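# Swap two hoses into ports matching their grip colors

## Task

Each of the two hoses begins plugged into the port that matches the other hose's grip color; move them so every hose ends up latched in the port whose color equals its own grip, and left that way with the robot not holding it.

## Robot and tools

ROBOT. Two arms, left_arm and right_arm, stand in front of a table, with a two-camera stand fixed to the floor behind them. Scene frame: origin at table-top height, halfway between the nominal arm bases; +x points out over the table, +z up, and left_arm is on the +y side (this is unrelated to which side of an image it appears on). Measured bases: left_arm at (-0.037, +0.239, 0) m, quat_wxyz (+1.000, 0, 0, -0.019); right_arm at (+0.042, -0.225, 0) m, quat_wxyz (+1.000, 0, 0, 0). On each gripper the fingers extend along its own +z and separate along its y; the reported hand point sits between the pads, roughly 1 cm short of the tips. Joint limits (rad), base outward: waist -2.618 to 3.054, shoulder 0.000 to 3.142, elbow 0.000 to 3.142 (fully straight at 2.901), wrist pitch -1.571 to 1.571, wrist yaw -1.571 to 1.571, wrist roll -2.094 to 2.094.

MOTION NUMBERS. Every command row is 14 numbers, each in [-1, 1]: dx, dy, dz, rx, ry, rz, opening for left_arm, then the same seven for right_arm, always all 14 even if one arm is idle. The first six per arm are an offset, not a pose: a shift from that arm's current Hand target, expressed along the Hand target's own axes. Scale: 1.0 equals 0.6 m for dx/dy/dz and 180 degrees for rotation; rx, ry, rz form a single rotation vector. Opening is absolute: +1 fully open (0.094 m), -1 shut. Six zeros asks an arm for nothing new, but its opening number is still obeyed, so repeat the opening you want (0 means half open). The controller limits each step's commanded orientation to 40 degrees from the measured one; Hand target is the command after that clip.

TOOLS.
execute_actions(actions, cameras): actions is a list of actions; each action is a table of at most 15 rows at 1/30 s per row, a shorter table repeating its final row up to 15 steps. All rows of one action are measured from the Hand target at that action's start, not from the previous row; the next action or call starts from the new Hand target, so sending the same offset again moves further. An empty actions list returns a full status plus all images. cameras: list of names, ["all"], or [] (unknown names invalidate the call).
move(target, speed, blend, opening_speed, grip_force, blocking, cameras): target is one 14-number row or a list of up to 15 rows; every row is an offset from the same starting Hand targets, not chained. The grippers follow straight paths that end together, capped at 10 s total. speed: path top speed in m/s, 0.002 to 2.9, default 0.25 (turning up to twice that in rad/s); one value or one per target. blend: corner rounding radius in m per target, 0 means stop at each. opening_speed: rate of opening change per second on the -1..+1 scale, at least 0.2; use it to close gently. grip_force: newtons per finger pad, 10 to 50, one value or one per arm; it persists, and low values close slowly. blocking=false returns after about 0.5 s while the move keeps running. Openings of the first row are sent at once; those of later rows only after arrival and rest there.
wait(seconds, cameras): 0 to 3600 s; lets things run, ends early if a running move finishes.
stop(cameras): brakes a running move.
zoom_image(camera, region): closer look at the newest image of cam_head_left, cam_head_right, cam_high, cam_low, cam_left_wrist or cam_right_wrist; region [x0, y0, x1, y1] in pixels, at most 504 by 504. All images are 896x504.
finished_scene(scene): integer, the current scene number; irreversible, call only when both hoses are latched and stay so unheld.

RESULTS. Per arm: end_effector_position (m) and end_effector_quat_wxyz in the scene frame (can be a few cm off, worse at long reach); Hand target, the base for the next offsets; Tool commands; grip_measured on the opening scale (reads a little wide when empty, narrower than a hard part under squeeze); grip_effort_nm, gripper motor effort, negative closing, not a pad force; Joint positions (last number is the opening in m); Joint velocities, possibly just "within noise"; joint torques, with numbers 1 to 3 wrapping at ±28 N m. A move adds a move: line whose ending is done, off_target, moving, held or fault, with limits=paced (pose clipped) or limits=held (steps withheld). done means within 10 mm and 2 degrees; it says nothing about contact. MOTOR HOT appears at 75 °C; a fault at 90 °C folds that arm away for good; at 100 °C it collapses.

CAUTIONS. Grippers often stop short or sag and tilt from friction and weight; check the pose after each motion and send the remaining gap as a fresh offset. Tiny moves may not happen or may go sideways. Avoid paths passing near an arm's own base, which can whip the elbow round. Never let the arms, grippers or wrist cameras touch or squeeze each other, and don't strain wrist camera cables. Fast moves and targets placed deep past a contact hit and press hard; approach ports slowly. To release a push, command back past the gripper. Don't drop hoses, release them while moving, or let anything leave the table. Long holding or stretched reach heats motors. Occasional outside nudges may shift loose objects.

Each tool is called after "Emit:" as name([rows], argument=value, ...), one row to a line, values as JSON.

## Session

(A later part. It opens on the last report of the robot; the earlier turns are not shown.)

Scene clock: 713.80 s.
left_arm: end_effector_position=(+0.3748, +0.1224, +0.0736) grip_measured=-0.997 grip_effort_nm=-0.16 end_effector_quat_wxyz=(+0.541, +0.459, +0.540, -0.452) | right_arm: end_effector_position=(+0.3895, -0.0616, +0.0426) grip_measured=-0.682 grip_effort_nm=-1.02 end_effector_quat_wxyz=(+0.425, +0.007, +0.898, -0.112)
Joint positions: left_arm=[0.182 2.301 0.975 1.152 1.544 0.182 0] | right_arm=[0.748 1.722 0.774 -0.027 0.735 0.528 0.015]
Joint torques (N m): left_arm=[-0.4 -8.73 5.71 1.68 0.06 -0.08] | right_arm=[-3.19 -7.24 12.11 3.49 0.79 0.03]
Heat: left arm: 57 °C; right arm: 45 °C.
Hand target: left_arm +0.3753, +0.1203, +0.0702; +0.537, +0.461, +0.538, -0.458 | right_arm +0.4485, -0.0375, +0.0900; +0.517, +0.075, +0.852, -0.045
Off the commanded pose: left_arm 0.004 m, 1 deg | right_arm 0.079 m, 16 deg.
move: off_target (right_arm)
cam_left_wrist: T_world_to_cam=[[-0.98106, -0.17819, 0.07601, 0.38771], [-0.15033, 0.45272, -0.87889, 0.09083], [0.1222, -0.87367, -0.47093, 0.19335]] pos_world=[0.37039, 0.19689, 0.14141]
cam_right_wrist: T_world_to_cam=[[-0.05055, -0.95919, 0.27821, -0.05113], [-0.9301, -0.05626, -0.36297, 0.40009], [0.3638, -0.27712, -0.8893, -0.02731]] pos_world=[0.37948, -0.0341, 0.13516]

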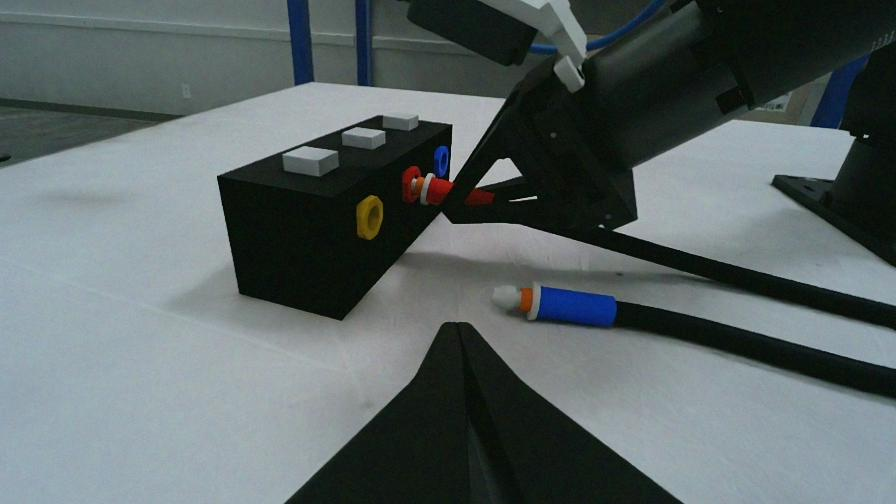

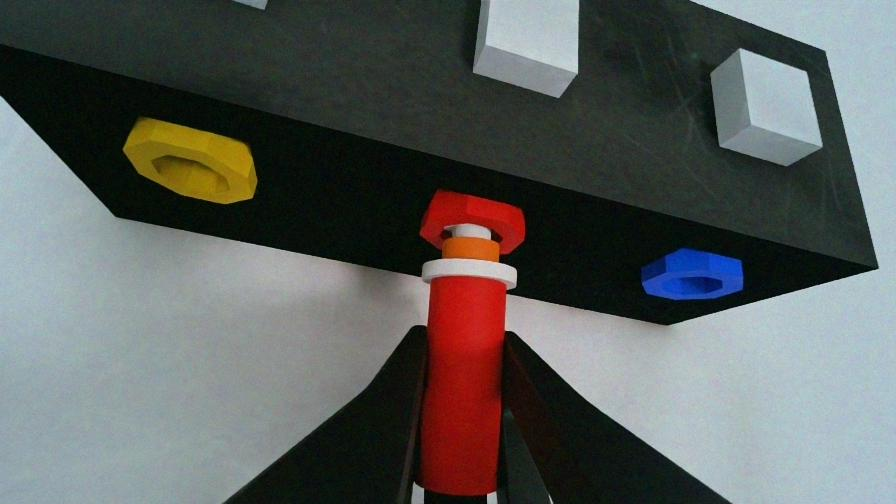

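Emit:
move(target=[0,0,0,0,0,0,-1,-0.035,0.012,0.034,0,0,0,-1], speed=0.06, cameras=["cam_left_wrist","cam_right_wrist"])

Emit:
zoom_image(camera="cam_left_wrist", region=[340, 100, 540, 270])

Scene clock: 717.00 s.
left_arm: end_effector_position=(+0.3748, +0.1224, +0.0736) grip_measured=-0.997 grip_effort_nm=-0.16 end_effector_quat_wxyz=(+0.541, +0.459, +0.540, -0.452) | right_arm: end_effector_position=(+0.3921, -0.0618, +0.0462) grip_measured=-0.682 grip_effort_nm=-1.02 end_effector_quat_wxyz=(+0.384, -0.005, +0.916, -0.116)
Joint positions: left_arm=[0.182 2.301 0.975 1.152 1.544 0.182 0] | right_arm=[0.72 1.722 0.863 -0.187 0.671 0.523 0.015]
Joint torques (N m): left_arm=[-0.47 -8.75 5.64 1.66 0.07 -0.07] | right_arm=[-4.16 -6.45 13.03 4.24 1.21 -0.06]
Heat: left arm: 57 °C; right arm: 46 °C.
Hand target: left_arm +0.3753, +0.1203, +0.0702; +0.537, +0.461, +0.538, -0.458 | right_arm +0.4771, -0.0351, +0.0993; +0.517, +0.074, +0.852, -0.045
Off the commanded pose: left_arm 0.004 m, 1 deg | right_arm 0.104 m, 21 deg.
move: off_target (right_arm)
cam_left_wrist: T_world_to_cam=[[-0.98106, -0.17819, 0.07601, 0.38771], [-0.15033, 0.45272, -0.87889, 0.09083], [0.1222, -0.87367, -0.47093, 0.19335]] pos_world=[0.37039, 0.19689, 0.14141]
cam_right_wrist: T_world_to_cam=[[-0.01538, -0.9561, 0.29263, -0.06644], [-0.95855, -0.06918, -0.2764, 0.41018], [0.28452, -0.28475, -0.91541, 0.00676]] pos_world=[0.39024, -0.03323, 0.13901]

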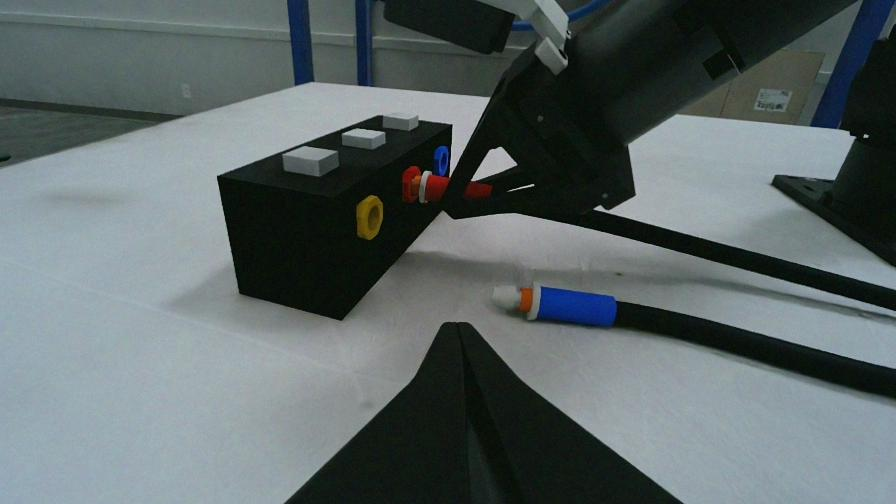

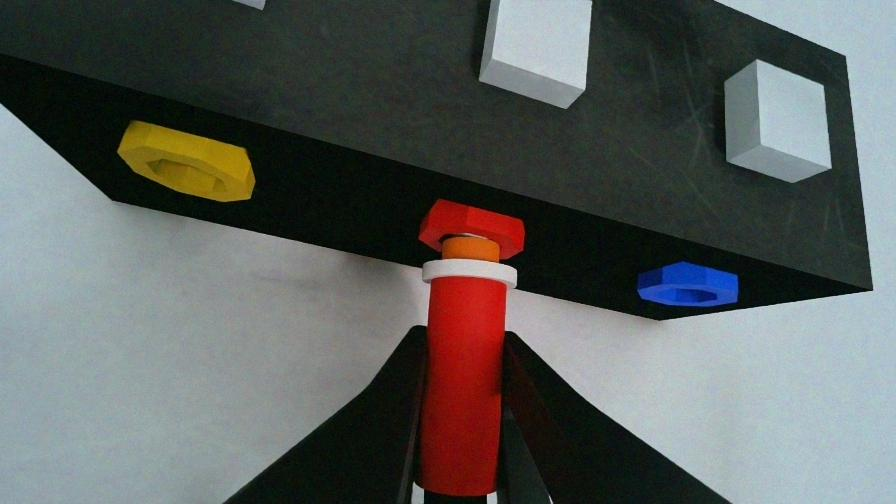

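Scaled by 2.520 from the camera's image (finer frame: 1280x720).

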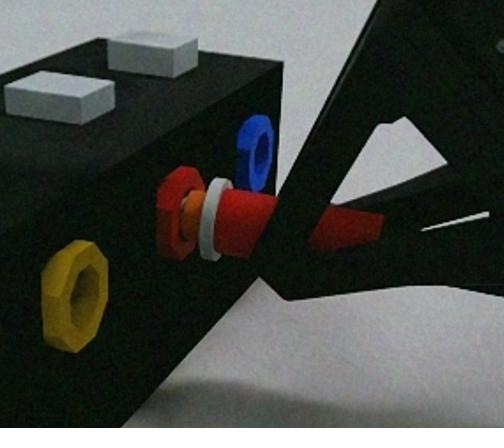

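Emit:
move(target=[0,0,0,0,0,0,-1,-0.024,0.0105,0.043,0,0,0,-1], speed=0.06, cameras=["cam_left_wrist","cam_right_wrist"])

Emit:
zoom_image(camera="cam_left_wrist", region=[340, 100, 540, 270])

Scene clock: 721.30 s.
left_arm: end_effector_position=(+0.3748, +0.1224, +0.0736) grip_measured=-0.997 grip_effort_nm=-0.15 end_effector_quat_wxyz=(+0.541, +0.459, +0.540, -0.452) | right_arm: end_effector_position=(+0.3942, -0.0618, +0.0486) grip_measured=-0.682 grip_effort_nm=-1.02 end_effector_quat_wxyz=(+0.342, -0.009, +0.933, -0.114)
Joint positions: left_arm=[0.182 2.301 0.975 1.152 1.544 0.182 0] | right_arm=[0.691 1.736 0.954 -0.333 0.603 0.528 0.015]
Joint torques (N m): left_arm=[-0.51 -8.77 5.67 1.66 0.08 -0.08] | right_arm=[-5.03 -5.31 13.82 4.8 1.68 -0.11]
Heat: left arm: 57 °C; right arm: 49 °C.
Hand target: left_arm +0.3753, +0.1203, +0.0702; +0.537, +0.461, +0.538, -0.458 | right_arm +0.5074, -0.0341, +0.1002; +0.517, +0.075, +0.852, -0.045
Off the commanded pose: left_arm 0.004 m, 1 deg | right_arm 0.127 m, 25 deg.
move: off_target (right_arm)
cam_left_wrist: T_world_to_cam=[[-0.98106, -0.17819, 0.07601, 0.38771], [-0.15033, 0.45272, -0.87889, 0.09083], [0.1222, -0.87367, -0.47093, 0.19335]] pos_world=[0.37039, 0.19689, 0.14141]
cam_right_wrist: T_world_to_cam=[[0.01008, -0.95717, 0.28935, -0.07709], [-0.97972, -0.06736, -0.1887, 0.41704], [0.20011, -0.28158, -0.93844, 0.04288]] pos_world=[0.40078, -0.03362, 0.14124]

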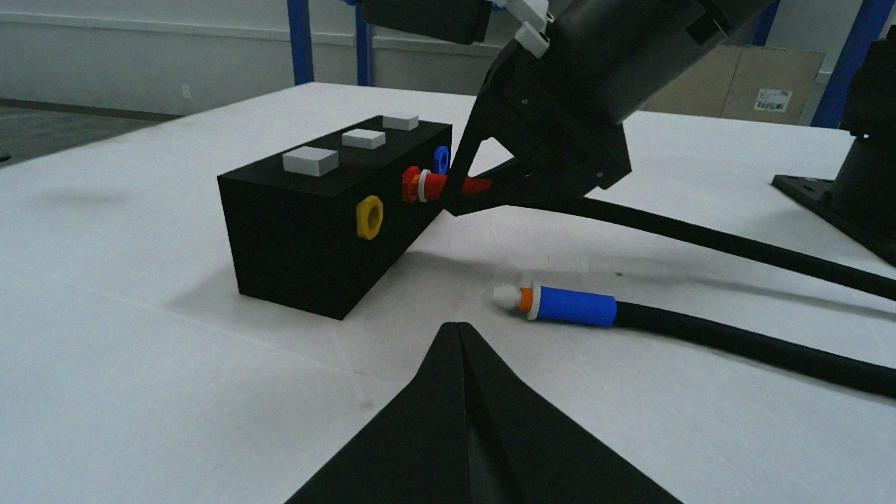

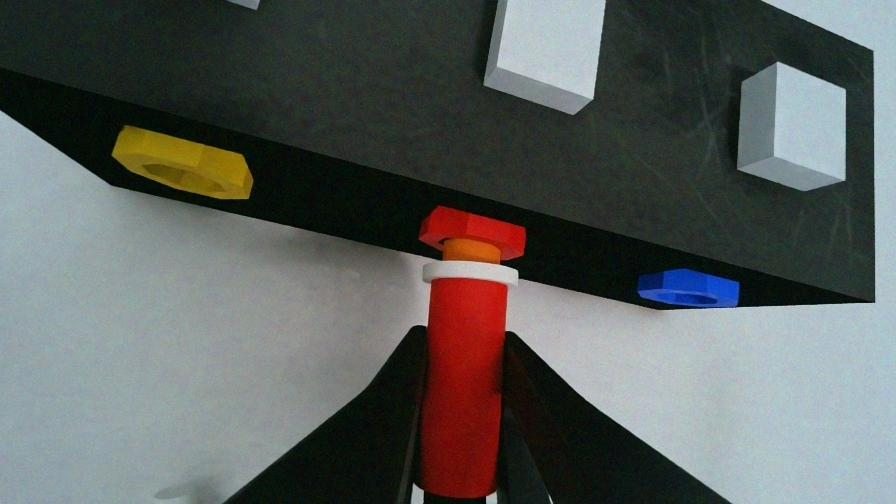

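Scaled by 2.520 from the camera's image (finer frame: 1280x720).

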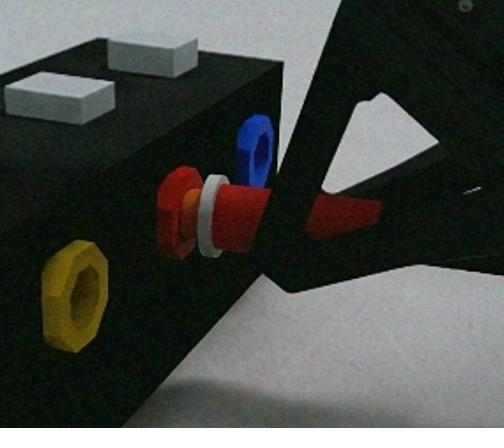

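Emit:
move(target=[0,0,0,0,0,0,-1,-0.018,0.014,0.06,0,0,0,-1], speed=0.06, cameras=["cam_left_wrist","cam_right_wrist"])

Emit:
zoom_image(camera="cam_left_wrist", region=[340, 100, 540, 270])

Scene clock: 725.33 s.
left_arm: end_effector_position=(+0.3748, +0.1224, +0.0736) grip_measured=-0.997 grip_effort_nm=-0.16 end_effector_quat_wxyz=(+0.541, +0.459, +0.540, -0.452) | right_arm: end_effector_position=(+0.3966, -0.0620, +0.0477) grip_measured=-0.682 grip_effort_nm=-1.02 end_effector_quat_wxyz=(+0.284, -0.008, +0.951, -0.120)
Joint positions: left_arm=[0.182 2.301 0.975 1.152 1.544 0.182 0] | right_arm=[0.66 1.794 1.091 -0.523 0.534 0.549 0.015]
Joint torques (N m): left_arm=[-0.42 -8.65 5.7 1.65 0.07 -0.09] | right_arm=[-5.78 -5.3 14.04 5.39 2.2 -0.17]
Heat: left arm: 57 °C; right arm: 54 °C.
Hand target: left_arm +0.3753, +0.1203, +0.0702; +0.537, +0.461, +0.538, -0.458 | right_arm +0.5451, -0.0322, +0.0931; +0.517, +0.074, +0.852, -0.045
Off the commanded pose: left_arm 0.004 m, 1 deg | right_arm 0.158 m, 32 deg.
move: off_target (right_arm)
cam_left_wrist: T_world_to_cam=[[-0.98106, -0.17819, 0.07601, 0.38771], [-0.15033, 0.45272, -0.87889, 0.09083], [0.1222, -0.87367, -0.47093, 0.19335]] pos_world=[0.37039, 0.19689, 0.14141]
cam_right_wrist: T_world_to_cam=[[0.02628, -0.9555, 0.29381, -0.0836], [-0.99654, -0.04824, -0.06774, 0.4213], [0.0789, -0.29102, -0.95346, 0.0898]] pos_world=[0.41496, -0.03342, 0.13873]

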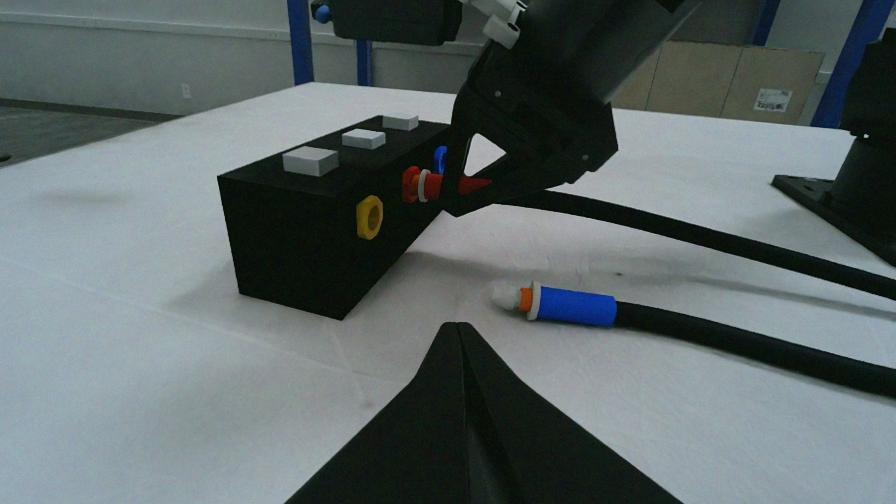

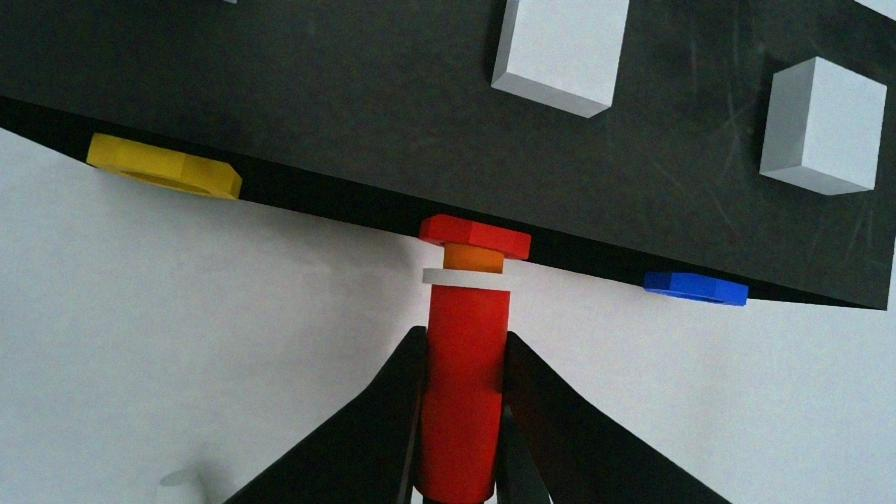

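Scaled by 2.520 from the camera's image (finer frame: 1280x720).

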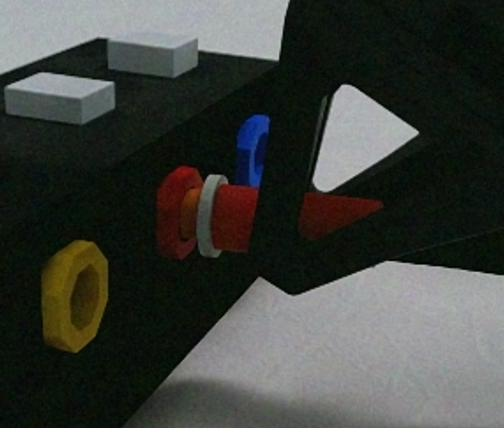

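Emit:
move([
  [0,0,0,0,0,0,-1,0.1758,-0.089,-0.1763,0,0.16,0,-1],
  [0,0,0,0,0,0,-1,0.1758,-0.089,-0.1763,0,0.16,0,-0.4],
], speed=0.15, opening_speed=0.5, cameras=["cam_left_wrist","cam_right_wrist"])

Emit:
zoom_image(camera="cam_left_wrist", region=[340, 100, 540, 270])

Scene clock: 734.23 s.
left_arm: end_effector_position=(+0.3748, +0.1224, +0.0736) grip_measured=-0.997 grip_effort_nm=-0.16 end_effector_quat_wxyz=(+0.541, +0.459, +0.540, -0.452) | right_arm: end_effector_position=(+0.3933, -0.0590, +0.0437) grip_measured=-0.402 grip_effort_nm=0.12 end_effector_quat_wxyz=(+0.282, +0.076, +0.956, -0.031)
Joint positions: left_arm=[0.182 2.301 0.975 1.152 1.544 0.182 0] | right_arm=[0.618 1.734 1.013 -0.428 0.403 0.688 0.028]
Joint torques (N m): left_arm=[-0.47 -8.7 5.57 1.65 0.08 -0.07] | right_arm=[-0.46 -8.66 5.74 1.29 0.35 0.12]
Heat: left arm: 57 °C; right arm: 55 °C.
Hand target: left_arm +0.3753, +0.1203, +0.0702; +0.537, +0.461, +0.538, -0.458 | right_arm +0.3955, -0.0601, +0.0484; +0.289, +0.083, +0.953, -0.025
Off the commanded pose: left_arm 0.004 m, 1 deg | right_arm 0.005 m, 1 deg.
move: done; target 2's new opening was sent with right_arm's hand 0.011 m and 3 deg from that target
cam_left_wrist: T_world_to_cam=[[-0.98106, -0.17819, 0.07601, 0.38771], [-0.15033, 0.45272, -0.87889, 0.09083], [0.1222, -0.87367, -0.47093, 0.19335]] pos_world=[0.37039, 0.19689, 0.14141]
cam_right_wrist: T_world_to_cam=[[-0.08227, -0.9934, 0.07993, -0.02958], [-0.99411, 0.07612, -0.07718, 0.42464], [0.07059, -0.08581, -0.99381, 0.10426]] pos_world=[0.41235, -0.05276, 0.13876]

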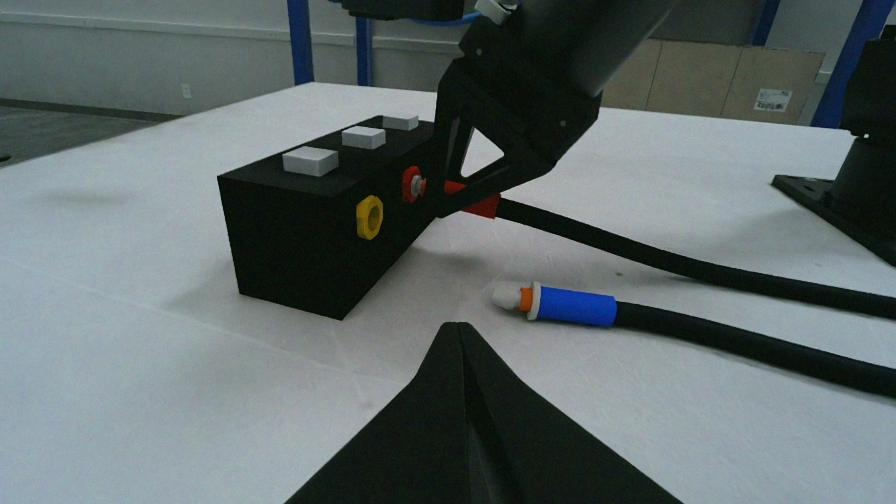

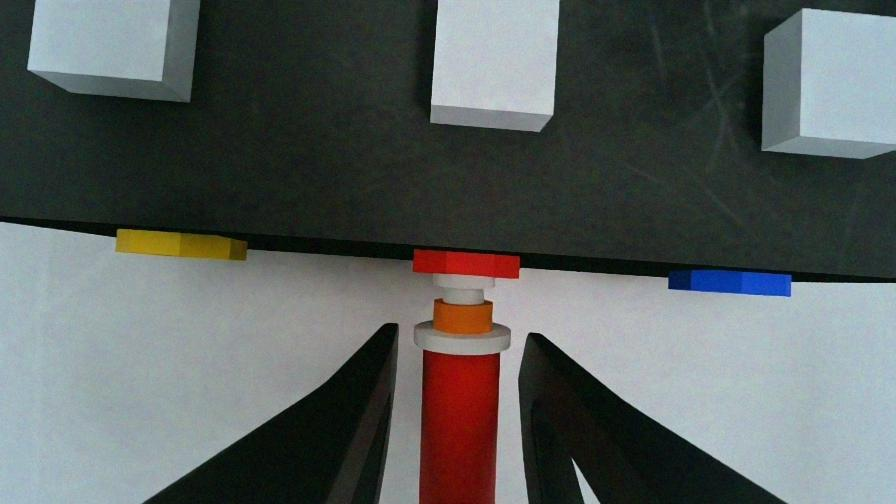

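Scaled by 2.520 from the camera's image (finer frame: 1280x720).

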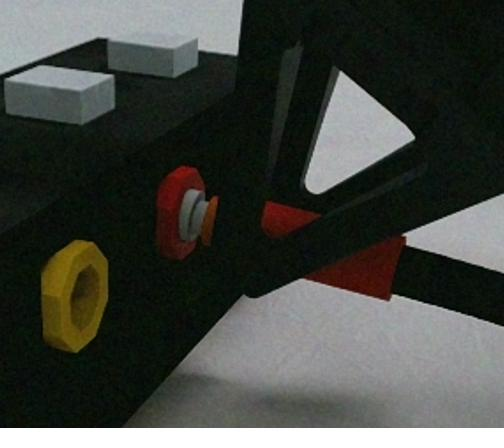

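Emit:
move([
  [0,0,0,0,0,0,-1,-0.0395,-0.0015,-0.0737,0,0,0,-0.4],
  [0,0,0,0,0,0,-1,-0.0147,0,-0.0933,0,-0.1906,0,-0.3],
  [0,0,0,0,0,0,-1,0.04,-0.0098,-0.0028,0,-0.1906,0,-0.3],
  [0,0,0,0,0,0,-1,0.04,-0.0098,-0.0028,0,-0.1906,0,-1],
], speed=0.12, opening_speed=0.8, cameras=["cam_left_wrist","cam_right_wrist"])

Emit:
zoom_image(camera="cam_left_wrist", region=[340, 100, 540, 270])

Scene clock: 751.43 s.
left_arm: end_effector_position=(+0.3748, +0.1224, +0.0736) grip_measured=-0.997 grip_effort_nm=-0.16 end_effector_quat_wxyz=(+0.541, +0.459, +0.540, -0.452) | right_arm: end_effector_position=(+0.3747, -0.0580, +0.0448) grip_measured=-0.683 grip_effort_nm=-1.02 end_effector_quat_wxyz=(+0.563, +0.078, +0.822, -0.038)
Joint positions: left_arm=[0.182 2.301 0.975 1.152 1.544 0.182 0] | right_arm=[0.841 1.783 0.483 0.672 0.904 0.546 0.015]
Joint torques (N m): left_arm=[-0.53 -8.64 5.67 1.66 0.06 -0.08] | right_arm=[-0.61 -4.6 3.81 1.8 0.38 -0.03]
Heat: left arm: 57 °C; right arm: 47 °C.
Hand target: left_arm +0.3753, +0.1203, +0.0702; +0.537, +0.461, +0.538, -0.458 | right_arm +0.3739, -0.0624, +0.0364; +0.557, +0.072, +0.826, -0.049
Off the commanded pose: left_arm 0.004 m, 1 deg | right_arm 0.009 m, 2 deg.
move: done
cam_left_wrist: T_world_to_cam=[[-0.98106, -0.17819, 0.07601, 0.38771], [-0.15033, 0.45272, -0.87889, 0.09083], [0.1222, -0.87367, -0.47093, 0.19335]] pos_world=[0.37039, 0.19689, 0.14141]
cam_right_wrist: T_world_to_cam=[[-0.14393, -0.98695, 0.0722, -0.00652], [-0.76058, 0.06365, -0.64612, 0.34354], [0.63309, -0.14791, -0.75982, -0.11815]] pos_world=[0.33515, -0.04578, 0.13266]

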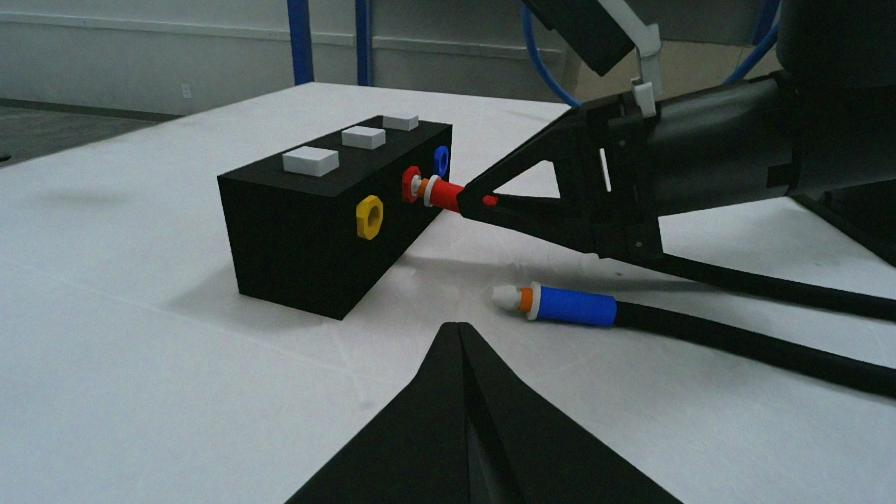

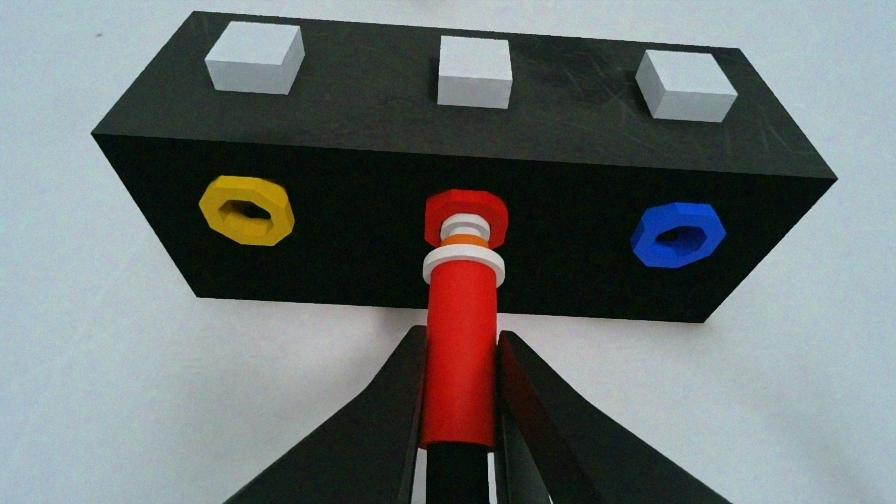

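Scaled by 2.520 from the camera's image (finer frame: 1280x720).

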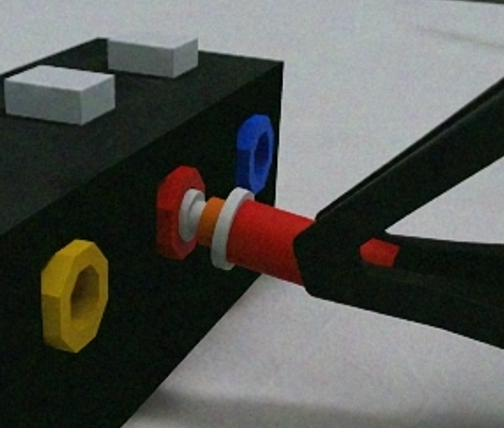

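Emit:
move(target=[0,0,0,0,0,0,-1,-0.0402,0.0057,0.0283,0,0,0,-1], speed=0.08, cameras=["cam_left_wrist","cam_right_wrist"])

Emit:
zoom_image(camera="cam_left_wrist", region=[340, 100, 540, 270])

Scene clock: 755.53 s.
left_arm: end_effector_position=(+0.3748, +0.1224, +0.0736) grip_measured=-0.997 grip_effort_nm=-0.16 end_effector_quat_wxyz=(+0.541, +0.459, +0.540, -0.452) | right_arm: end_effector_position=(+0.3782, -0.0604, +0.0414) grip_measured=-0.683 grip_effort_nm=-1.02 end_effector_quat_wxyz=(+0.551, +0.056, +0.831, -0.054)
Joint positions: left_arm=[0.182 2.301 0.975 1.152 1.544 0.182 0] | right_arm=[0.821 1.781 0.496 0.636 0.876 0.498 0.015]
Joint torques (N m): left_arm=[-0.4 -8.7 5.65 1.65 0.08 -0.07] | right_arm=[-4.51 -6.54 8.12 1.74 0.08 -0.18]
Heat: left arm: 57 °C; right arm: 47 °C.
Hand target: left_arm +0.3753, +0.1203, +0.0702; +0.537, +0.461, +0.538, -0.458 | right_arm +0.3989, -0.0632, +0.0524; +0.557, +0.072, +0.826, -0.049
Off the commanded pose: left_arm 0.004 m, 1 deg | right_arm 0.024 m, 2 deg.
move: off_target (right_arm)
cam_left_wrist: T_world_to_cam=[[-0.98106, -0.17819, 0.07601, 0.38771], [-0.15033, 0.45272, -0.87889, 0.09083], [0.1222, -0.87367, -0.47093, 0.19335]] pos_world=[0.37039, 0.19689, 0.14141]
cam_right_wrist: T_world_to_cam=[[-0.12122, -0.98472, 0.12507, -0.01865], [-0.78282, 0.01736, -0.62201, 0.34869], [0.61033, -0.17331, -0.77295, -0.11568]] pos_world=[0.34131, -0.04447, 0.12981]

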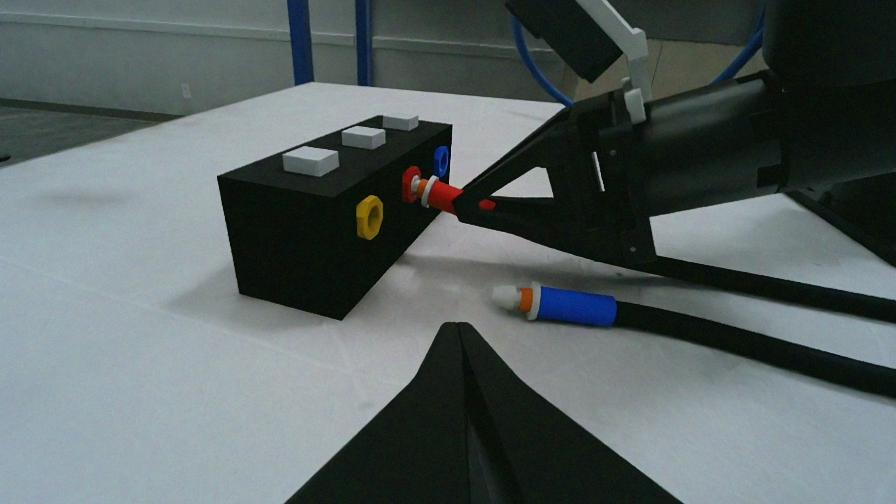

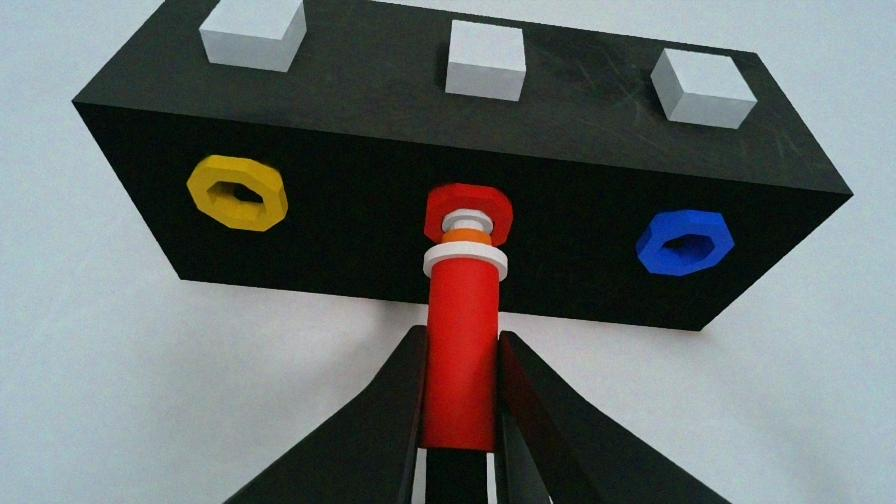

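Scaled by 2.520 from the camera's image (finer frame: 1280x720).

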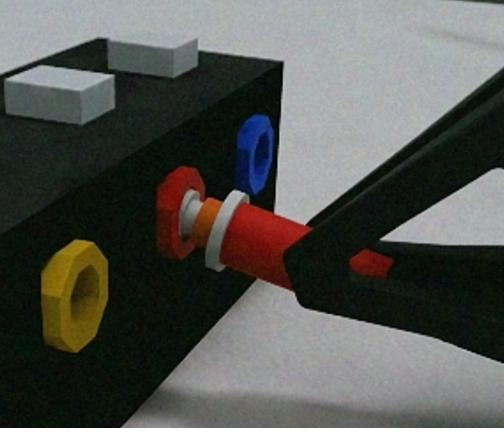

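Emit:
move(target=[0,0,0,0,0,0,-1,-0.0465,0.024,0.004,0,0,0,-1], speed=0.08, cameras=["cam_left_wrist","cam_right_wrist"])

Emit:
zoom_image(camera="cam_left_wrist", region=[340, 100, 540, 270])

Scene clock: 758.93 s.
left_arm: end_effector_position=(+0.3748, +0.1224, +0.0736) grip_measured=-0.997 grip_effort_nm=-0.16 end_effector_quat_wxyz=(+0.541, +0.459, +0.540, -0.452) | right_arm: end_effector_position=(+0.3801, -0.0605, +0.0430) grip_measured=-0.683 grip_effort_nm=-1.02 end_effector_quat_wxyz=(+0.517, +0.026, +0.851, -0.091)
Joint positions: left_arm=[0.182 2.301 0.975 1.152 1.544 0.182 0] | right_arm=[0.812 1.74 0.575 0.402 0.863 0.486 0.015]
Joint torques (N m): left_arm=[-0.47 -8.62 5.75 1.65 0.07 -0.08] | right_arm=[-4.07 -8.05 9.95 2.56 0.27 -0.11]
Heat: left arm: 57 °C; right arm: 47 °C.
Hand target: left_arm +0.3753, +0.1203, +0.0702; +0.537, +0.461, +0.538, -0.458 | right_arm +0.4138, -0.0513, +0.0773; +0.557, +0.072, +0.826, -0.049
Off the commanded pose: left_arm 0.004 m, 1 deg | right_arm 0.049 m, 9 deg.
move: off_target (right_arm)
cam_left_wrist: T_world_to_cam=[[-0.98106, -0.17819, 0.07601, 0.38771], [-0.15033, 0.45272, -0.87889, 0.09083], [0.1222, -0.87367, -0.47093, 0.19335]] pos_world=[0.37039, 0.19689, 0.14141]
cam_right_wrist: T_world_to_cam=[[-0.09952, -0.9703, 0.2205, -0.03025], [-0.83341, -0.03979, -0.55122, 0.3638], [0.54362, -0.23863, -0.80469, -0.09284]] pos_world=[0.35066, -0.03703, 0.1325]

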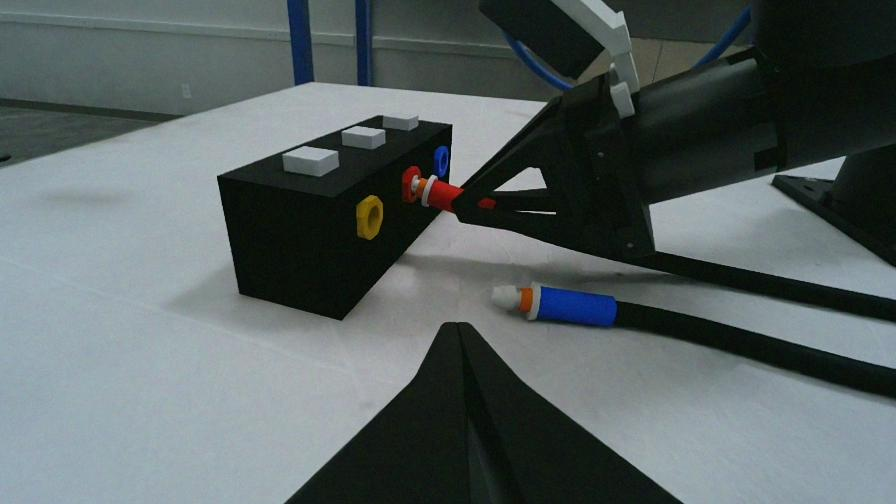

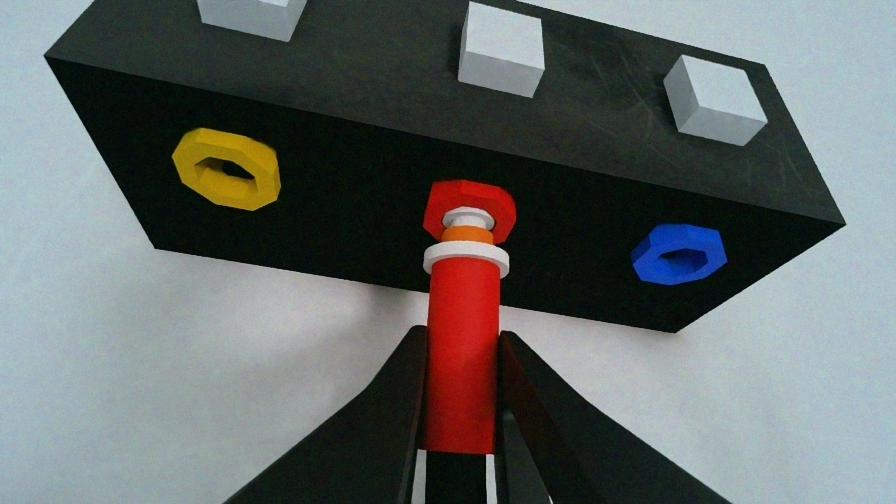

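Scaled by 2.520 from the camera's image (finer frame: 1280x720).

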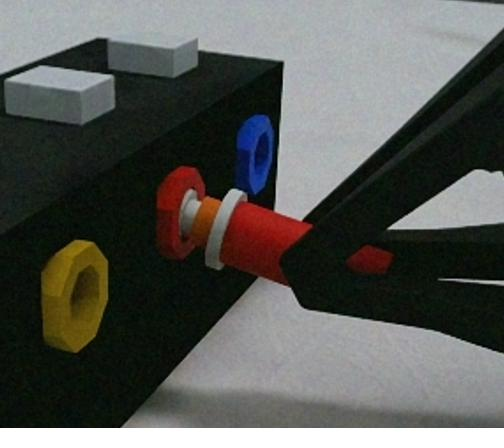

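Emit:
move(target=[0,0,0,0,0,0,-1,-0.054,0.015,-0.003,0,0,0,-1], speed=0.08, cameras=["cam_left_wrist"])

Emit:
zoom_image(camera="cam_left_wrist", region=[340, 100, 540, 270])

Scene clock: 762.13 s.
left_arm: end_effector_position=(+0.3748, +0.1224, +0.0736) grip_measured=-0.997 grip_effort_nm=-0.16 end_effector_quat_wxyz=(+0.541, +0.459, +0.540, -0.452) | right_arm: end_effector_position=(+0.3817, -0.0607, +0.0486) grip_measured=-0.683 grip_effort_nm=-1.02 end_effector_quat_wxyz=(+0.476, +0.001, +0.873, -0.107)
Joint positions: left_arm=[0.182 2.301 0.975 1.152 1.544 0.182 0] | right_arm=[0.79 1.691 0.659 0.172 0.806 0.478 0.015]
Joint torques (N m): left_arm=[-0.46 -8.8 5.64 1.66 0.07 -0.08] | right_arm=[-2.89 -9.99 11.21 3.11 0.9 0.03]
Heat: left arm: 57 °C; right arm: 47 °C.
Hand target: left_arm +0.3753, +0.1203, +0.0702; +0.537, +0.461, +0.538, -0.458 | right_arm +0.4257, -0.0442, +0.1082; +0.557, +0.072, +0.826, -0.049
Off the commanded pose: left_arm 0.004 m, 1 deg | right_arm 0.076 m, 15 deg.
move: off_target (right_arm)
cam_left_wrist: T_world_to_cam=[[-0.98106, -0.17819, 0.07601, 0.38771], [-0.15033, 0.45272, -0.87889, 0.09083], [0.1222, -0.87367, -0.47093, 0.19335]] pos_world=[0.37039, 0.19689, 0.14141]

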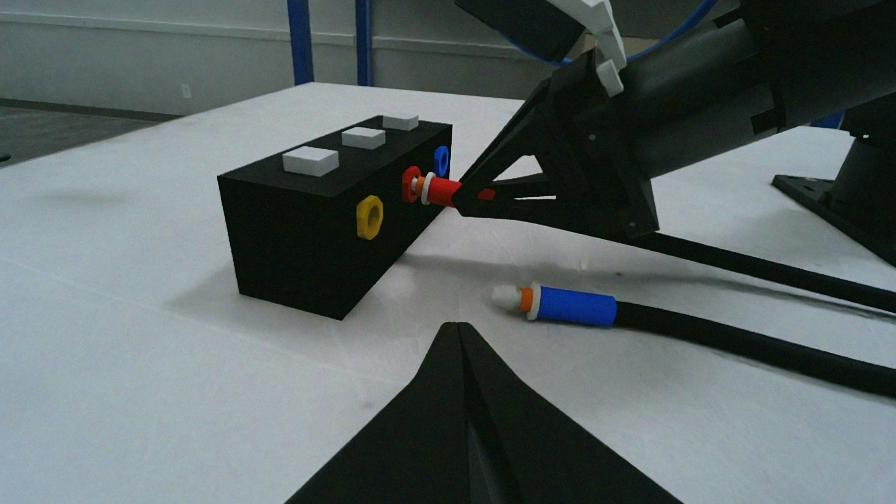

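Scaled by 2.520 from the camera's image (finer frame: 1280x720).

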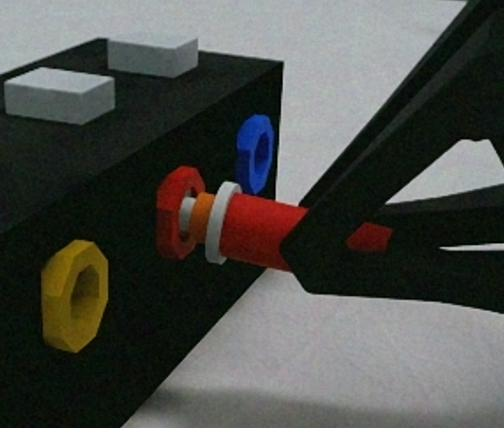

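Emit:
move(target=[0,0,0,0,0,0,-1,-0.034,0.009,0.038,0,0,0,-1], speed=0.08, cameras=["cam_left_wrist"])

Emit:
zoom_image(camera="cam_left_wrist", region=[340, 100, 540, 270])

Scene clock: 765.10 s.
left_arm: end_effector_position=(+0.3748, +0.1224, +0.0736) grip_measured=-0.997 grip_effort_nm=-0.15 end_effector_quat_wxyz=(+0.541, +0.459, +0.540, -0.452) | right_arm: end_effector_position=(+0.3857, -0.0613, +0.0519) grip_measured=-0.683 grip_effort_nm=-1.02 end_effector_quat_wxyz=(+0.444, -0.017, +0.888, -0.115)
Joint positions: left_arm=[0.182 2.301 0.975 1.152 1.544 0.182 0] | right_arm=[0.763 1.677 0.726 0.033 0.754 0.459 0.015]
Joint torques (N m): left_arm=[-0.39 -8.76 5.74 1.66 0.06 -0.08] | right_arm=[-4.93 -8.72 12.67 3.88 1.07 -0.08]
Heat: left arm: 57 °C; right arm: 49 °C.
Hand target: left_arm +0.3753, +0.1203, +0.0702; +0.537, +0.461, +0.538, -0.458 | right_arm +0.4550, -0.0438, +0.1187; +0.557, +0.072, +0.826, -0.048
Off the commanded pose: left_arm 0.004 m, 1 deg | right_arm 0.098 m, 19 deg.
move: off_target (right_arm)
cam_left_wrist: T_world_to_cam=[[-0.98106, -0.17819, 0.07601, 0.38771], [-0.15033, 0.45272, -0.87889, 0.09083], [0.1222, -0.87367, -0.47093, 0.19335]] pos_world=[0.37039, 0.19689, 0.14141]

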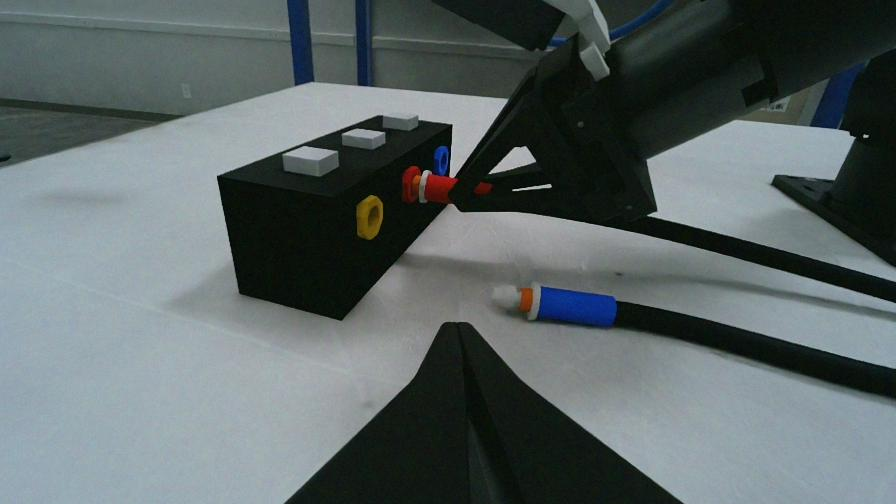

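Scaled by 2.520 from the camera's image (finer frame: 1280x720).

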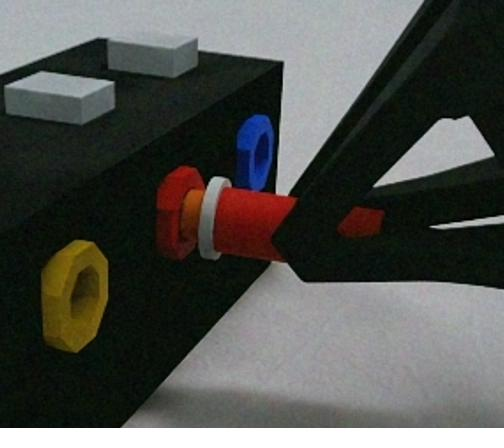

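Emit:
move(target=[0,0,0,0,0,0,-1,-0.02,0.013,0.065,0,0,0,-1], speed=0.08, cameras=["cam_left_wrist","cam_right_wrist"])

Emit:
zoom_image(camera="cam_left_wrist", region=[340, 100, 540, 270])

Scene clock: 770.67 s.
left_arm: end_effector_position=(+0.3748, +0.1224, +0.0736) grip_measured=-0.997 grip_effort_nm=-0.16 end_effector_quat_wxyz=(+0.541, +0.459, +0.540, -0.452) | right_arm: end_effector_position=(+0.3891, -0.0614, +0.0540) grip_measured=-0.683 grip_effort_nm=-1.02 end_effector_quat_wxyz=(+0.391, -0.023, +0.914, -0.103)
Joint positions: left_arm=[0.182 2.301 0.975 1.152 1.544 0.182 0] | right_arm=[0.717 1.671 0.829 -0.161 0.646 0.472 0.015]
Joint torques (N m): left_arm=[-0.47 -8.76 5.67 1.68 0.07 -0.06] | right_arm=[-6.13 -4.64 13.81 4.88 1.78 -0.18]
Heat: left arm: 57 °C; right arm: 52 °C.
Hand target: left_arm +0.3753, +0.1203, +0.0702; +0.537, +0.461, +0.538, -0.458 | right_arm +0.4964, -0.0431, +0.1152; +0.557, +0.072, +0.826, -0.048
Off the commanded pose: left_arm 0.004 m, 1 deg | right_arm 0.125 m, 25 deg.
move: off_target (right_arm)
cam_left_wrist: T_world_to_cam=[[-0.98106, -0.17819, 0.07601, 0.38771], [-0.15033, 0.45272, -0.87889, 0.09083], [0.1222, -0.87367, -0.47093, 0.19335]] pos_world=[0.37039, 0.19689, 0.14141]
cam_right_wrist: T_world_to_cam=[[0.02395, -0.95842, 0.28436, -0.08344], [-0.95207, -0.10863, -0.28595, 0.40501], [0.30495, -0.26388, -0.91508, 0.00814]] pos_world=[0.38511, -0.03383, 0.14699]

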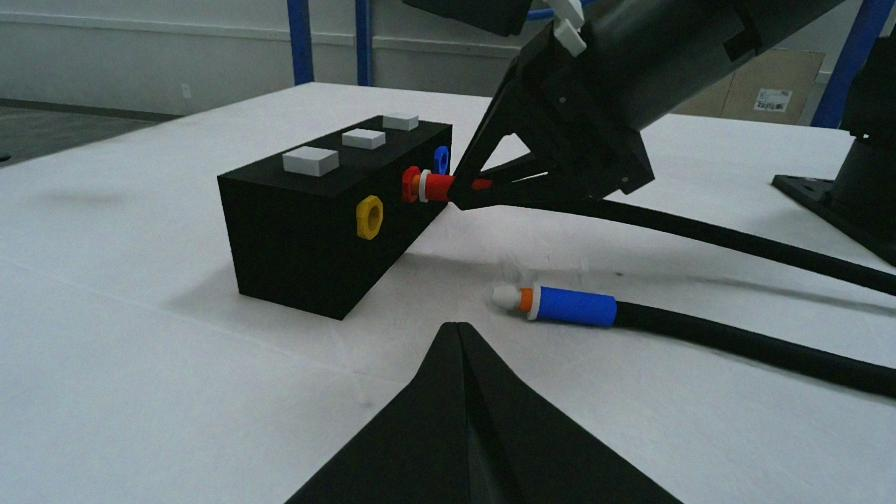

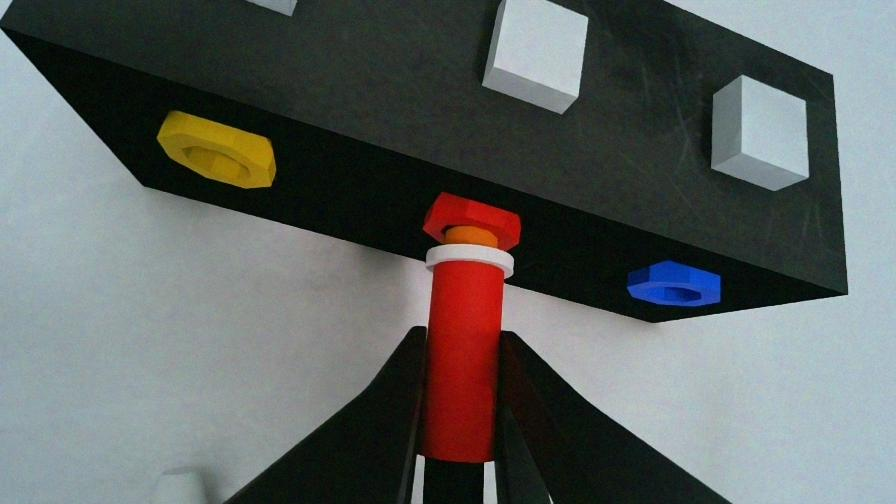

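Scaled by 2.520 from the camera's image (finer frame: 1280x720).

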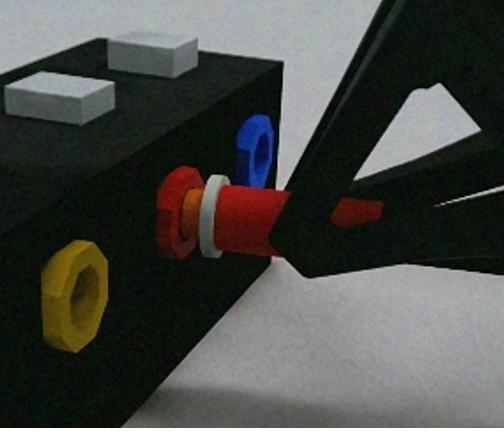

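Emit:
move([
  [0,0,0,0,0,0,-1,0.1617,-0.06,-0.1212,0,0.111,0,-1],
  [0,0,0,0,0,0,-1,0.1617,-0.06,-0.1212,0,0.111,0,-0.4],
  [0,0,0,0,0,0,-1,0.0875,-0.0615,-0.16,0,0.111,0,-0.3],
  [0,0,0,0,0,0,-1,0.0987,-0.0563,-0.1765,0,0,0,-0.3],
], speed=0.15, opening_speed=0.6, cameras=["cam_left_wrist"])

Emit:
zoom_image(camera="cam_left_wrist", region=[340, 100, 540, 270])

Scene clock: 786.03 s.
left_arm: end_effector_position=(+0.3748, +0.1224, +0.0736) grip_measured=-0.997 grip_effort_nm=-0.15 end_effector_quat_wxyz=(+0.541, +0.459, +0.540, -0.452) | right_arm: end_effector_position=(+0.3738, -0.0538, +0.1028) grip_measured=-0.302 grip_effort_nm=0.12 end_effector_quat_wxyz=(+0.556, +0.077, +0.827, -0.039)
Joint positions: left_arm=[0.182 2.301 0.975 1.152 1.544 0.182 0] | right_arm=[0.852 1.538 0.593 0.287 0.904 0.569 0.033]
Joint torques (N m): left_arm=[-0.46 -8.69 5.78 1.65 0.08 -0.1] | right_arm=[0.35 -5.04 5.18 1.76 0.6 -0.01]
Heat: left arm: 57 °C; right arm: 56 °C.
Hand target: left_arm +0.3753, +0.1203, +0.0702; +0.537, +0.461, +0.538, -0.458 | right_arm +0.3720, -0.0557, +0.0999; +0.557, +0.072, +0.826, -0.049
Off the commanded pose: left_arm 0.004 m, 1 deg | right_arm 0.004 m, 1 deg.
move: done; target 2's new opening was sent with right_arm's hand 0.008 m and 3 deg from that target; target 3's new opening was sent with right_arm's hand 0.014 m and 2 deg from that target
cam_left_wrist: T_world_to_cam=[[-0.98106, -0.17819, 0.07601, 0.38771], [-0.15033, 0.45272, -0.87889, 0.09083], [0.1222, -0.87367, -0.47093, 0.19335]] pos_world=[0.37039, 0.19689, 0.14141]

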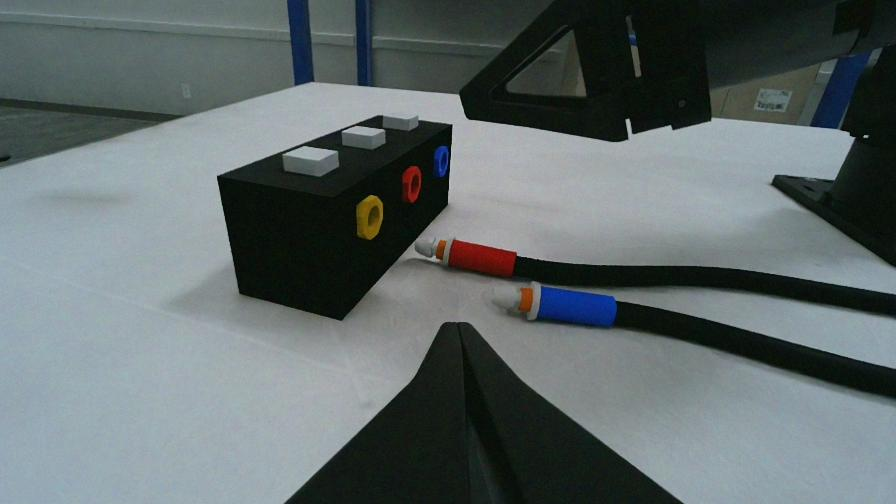

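Scaled by 2.520 from the camera's image (finer frame: 1280x720).

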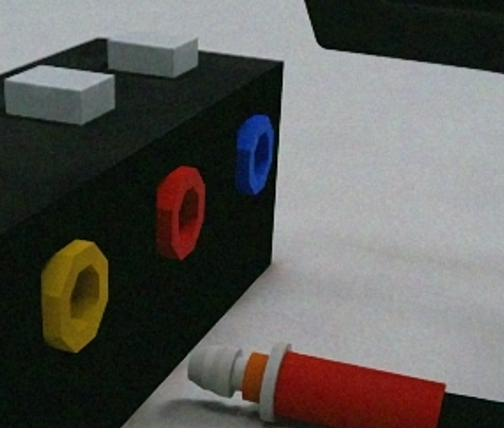

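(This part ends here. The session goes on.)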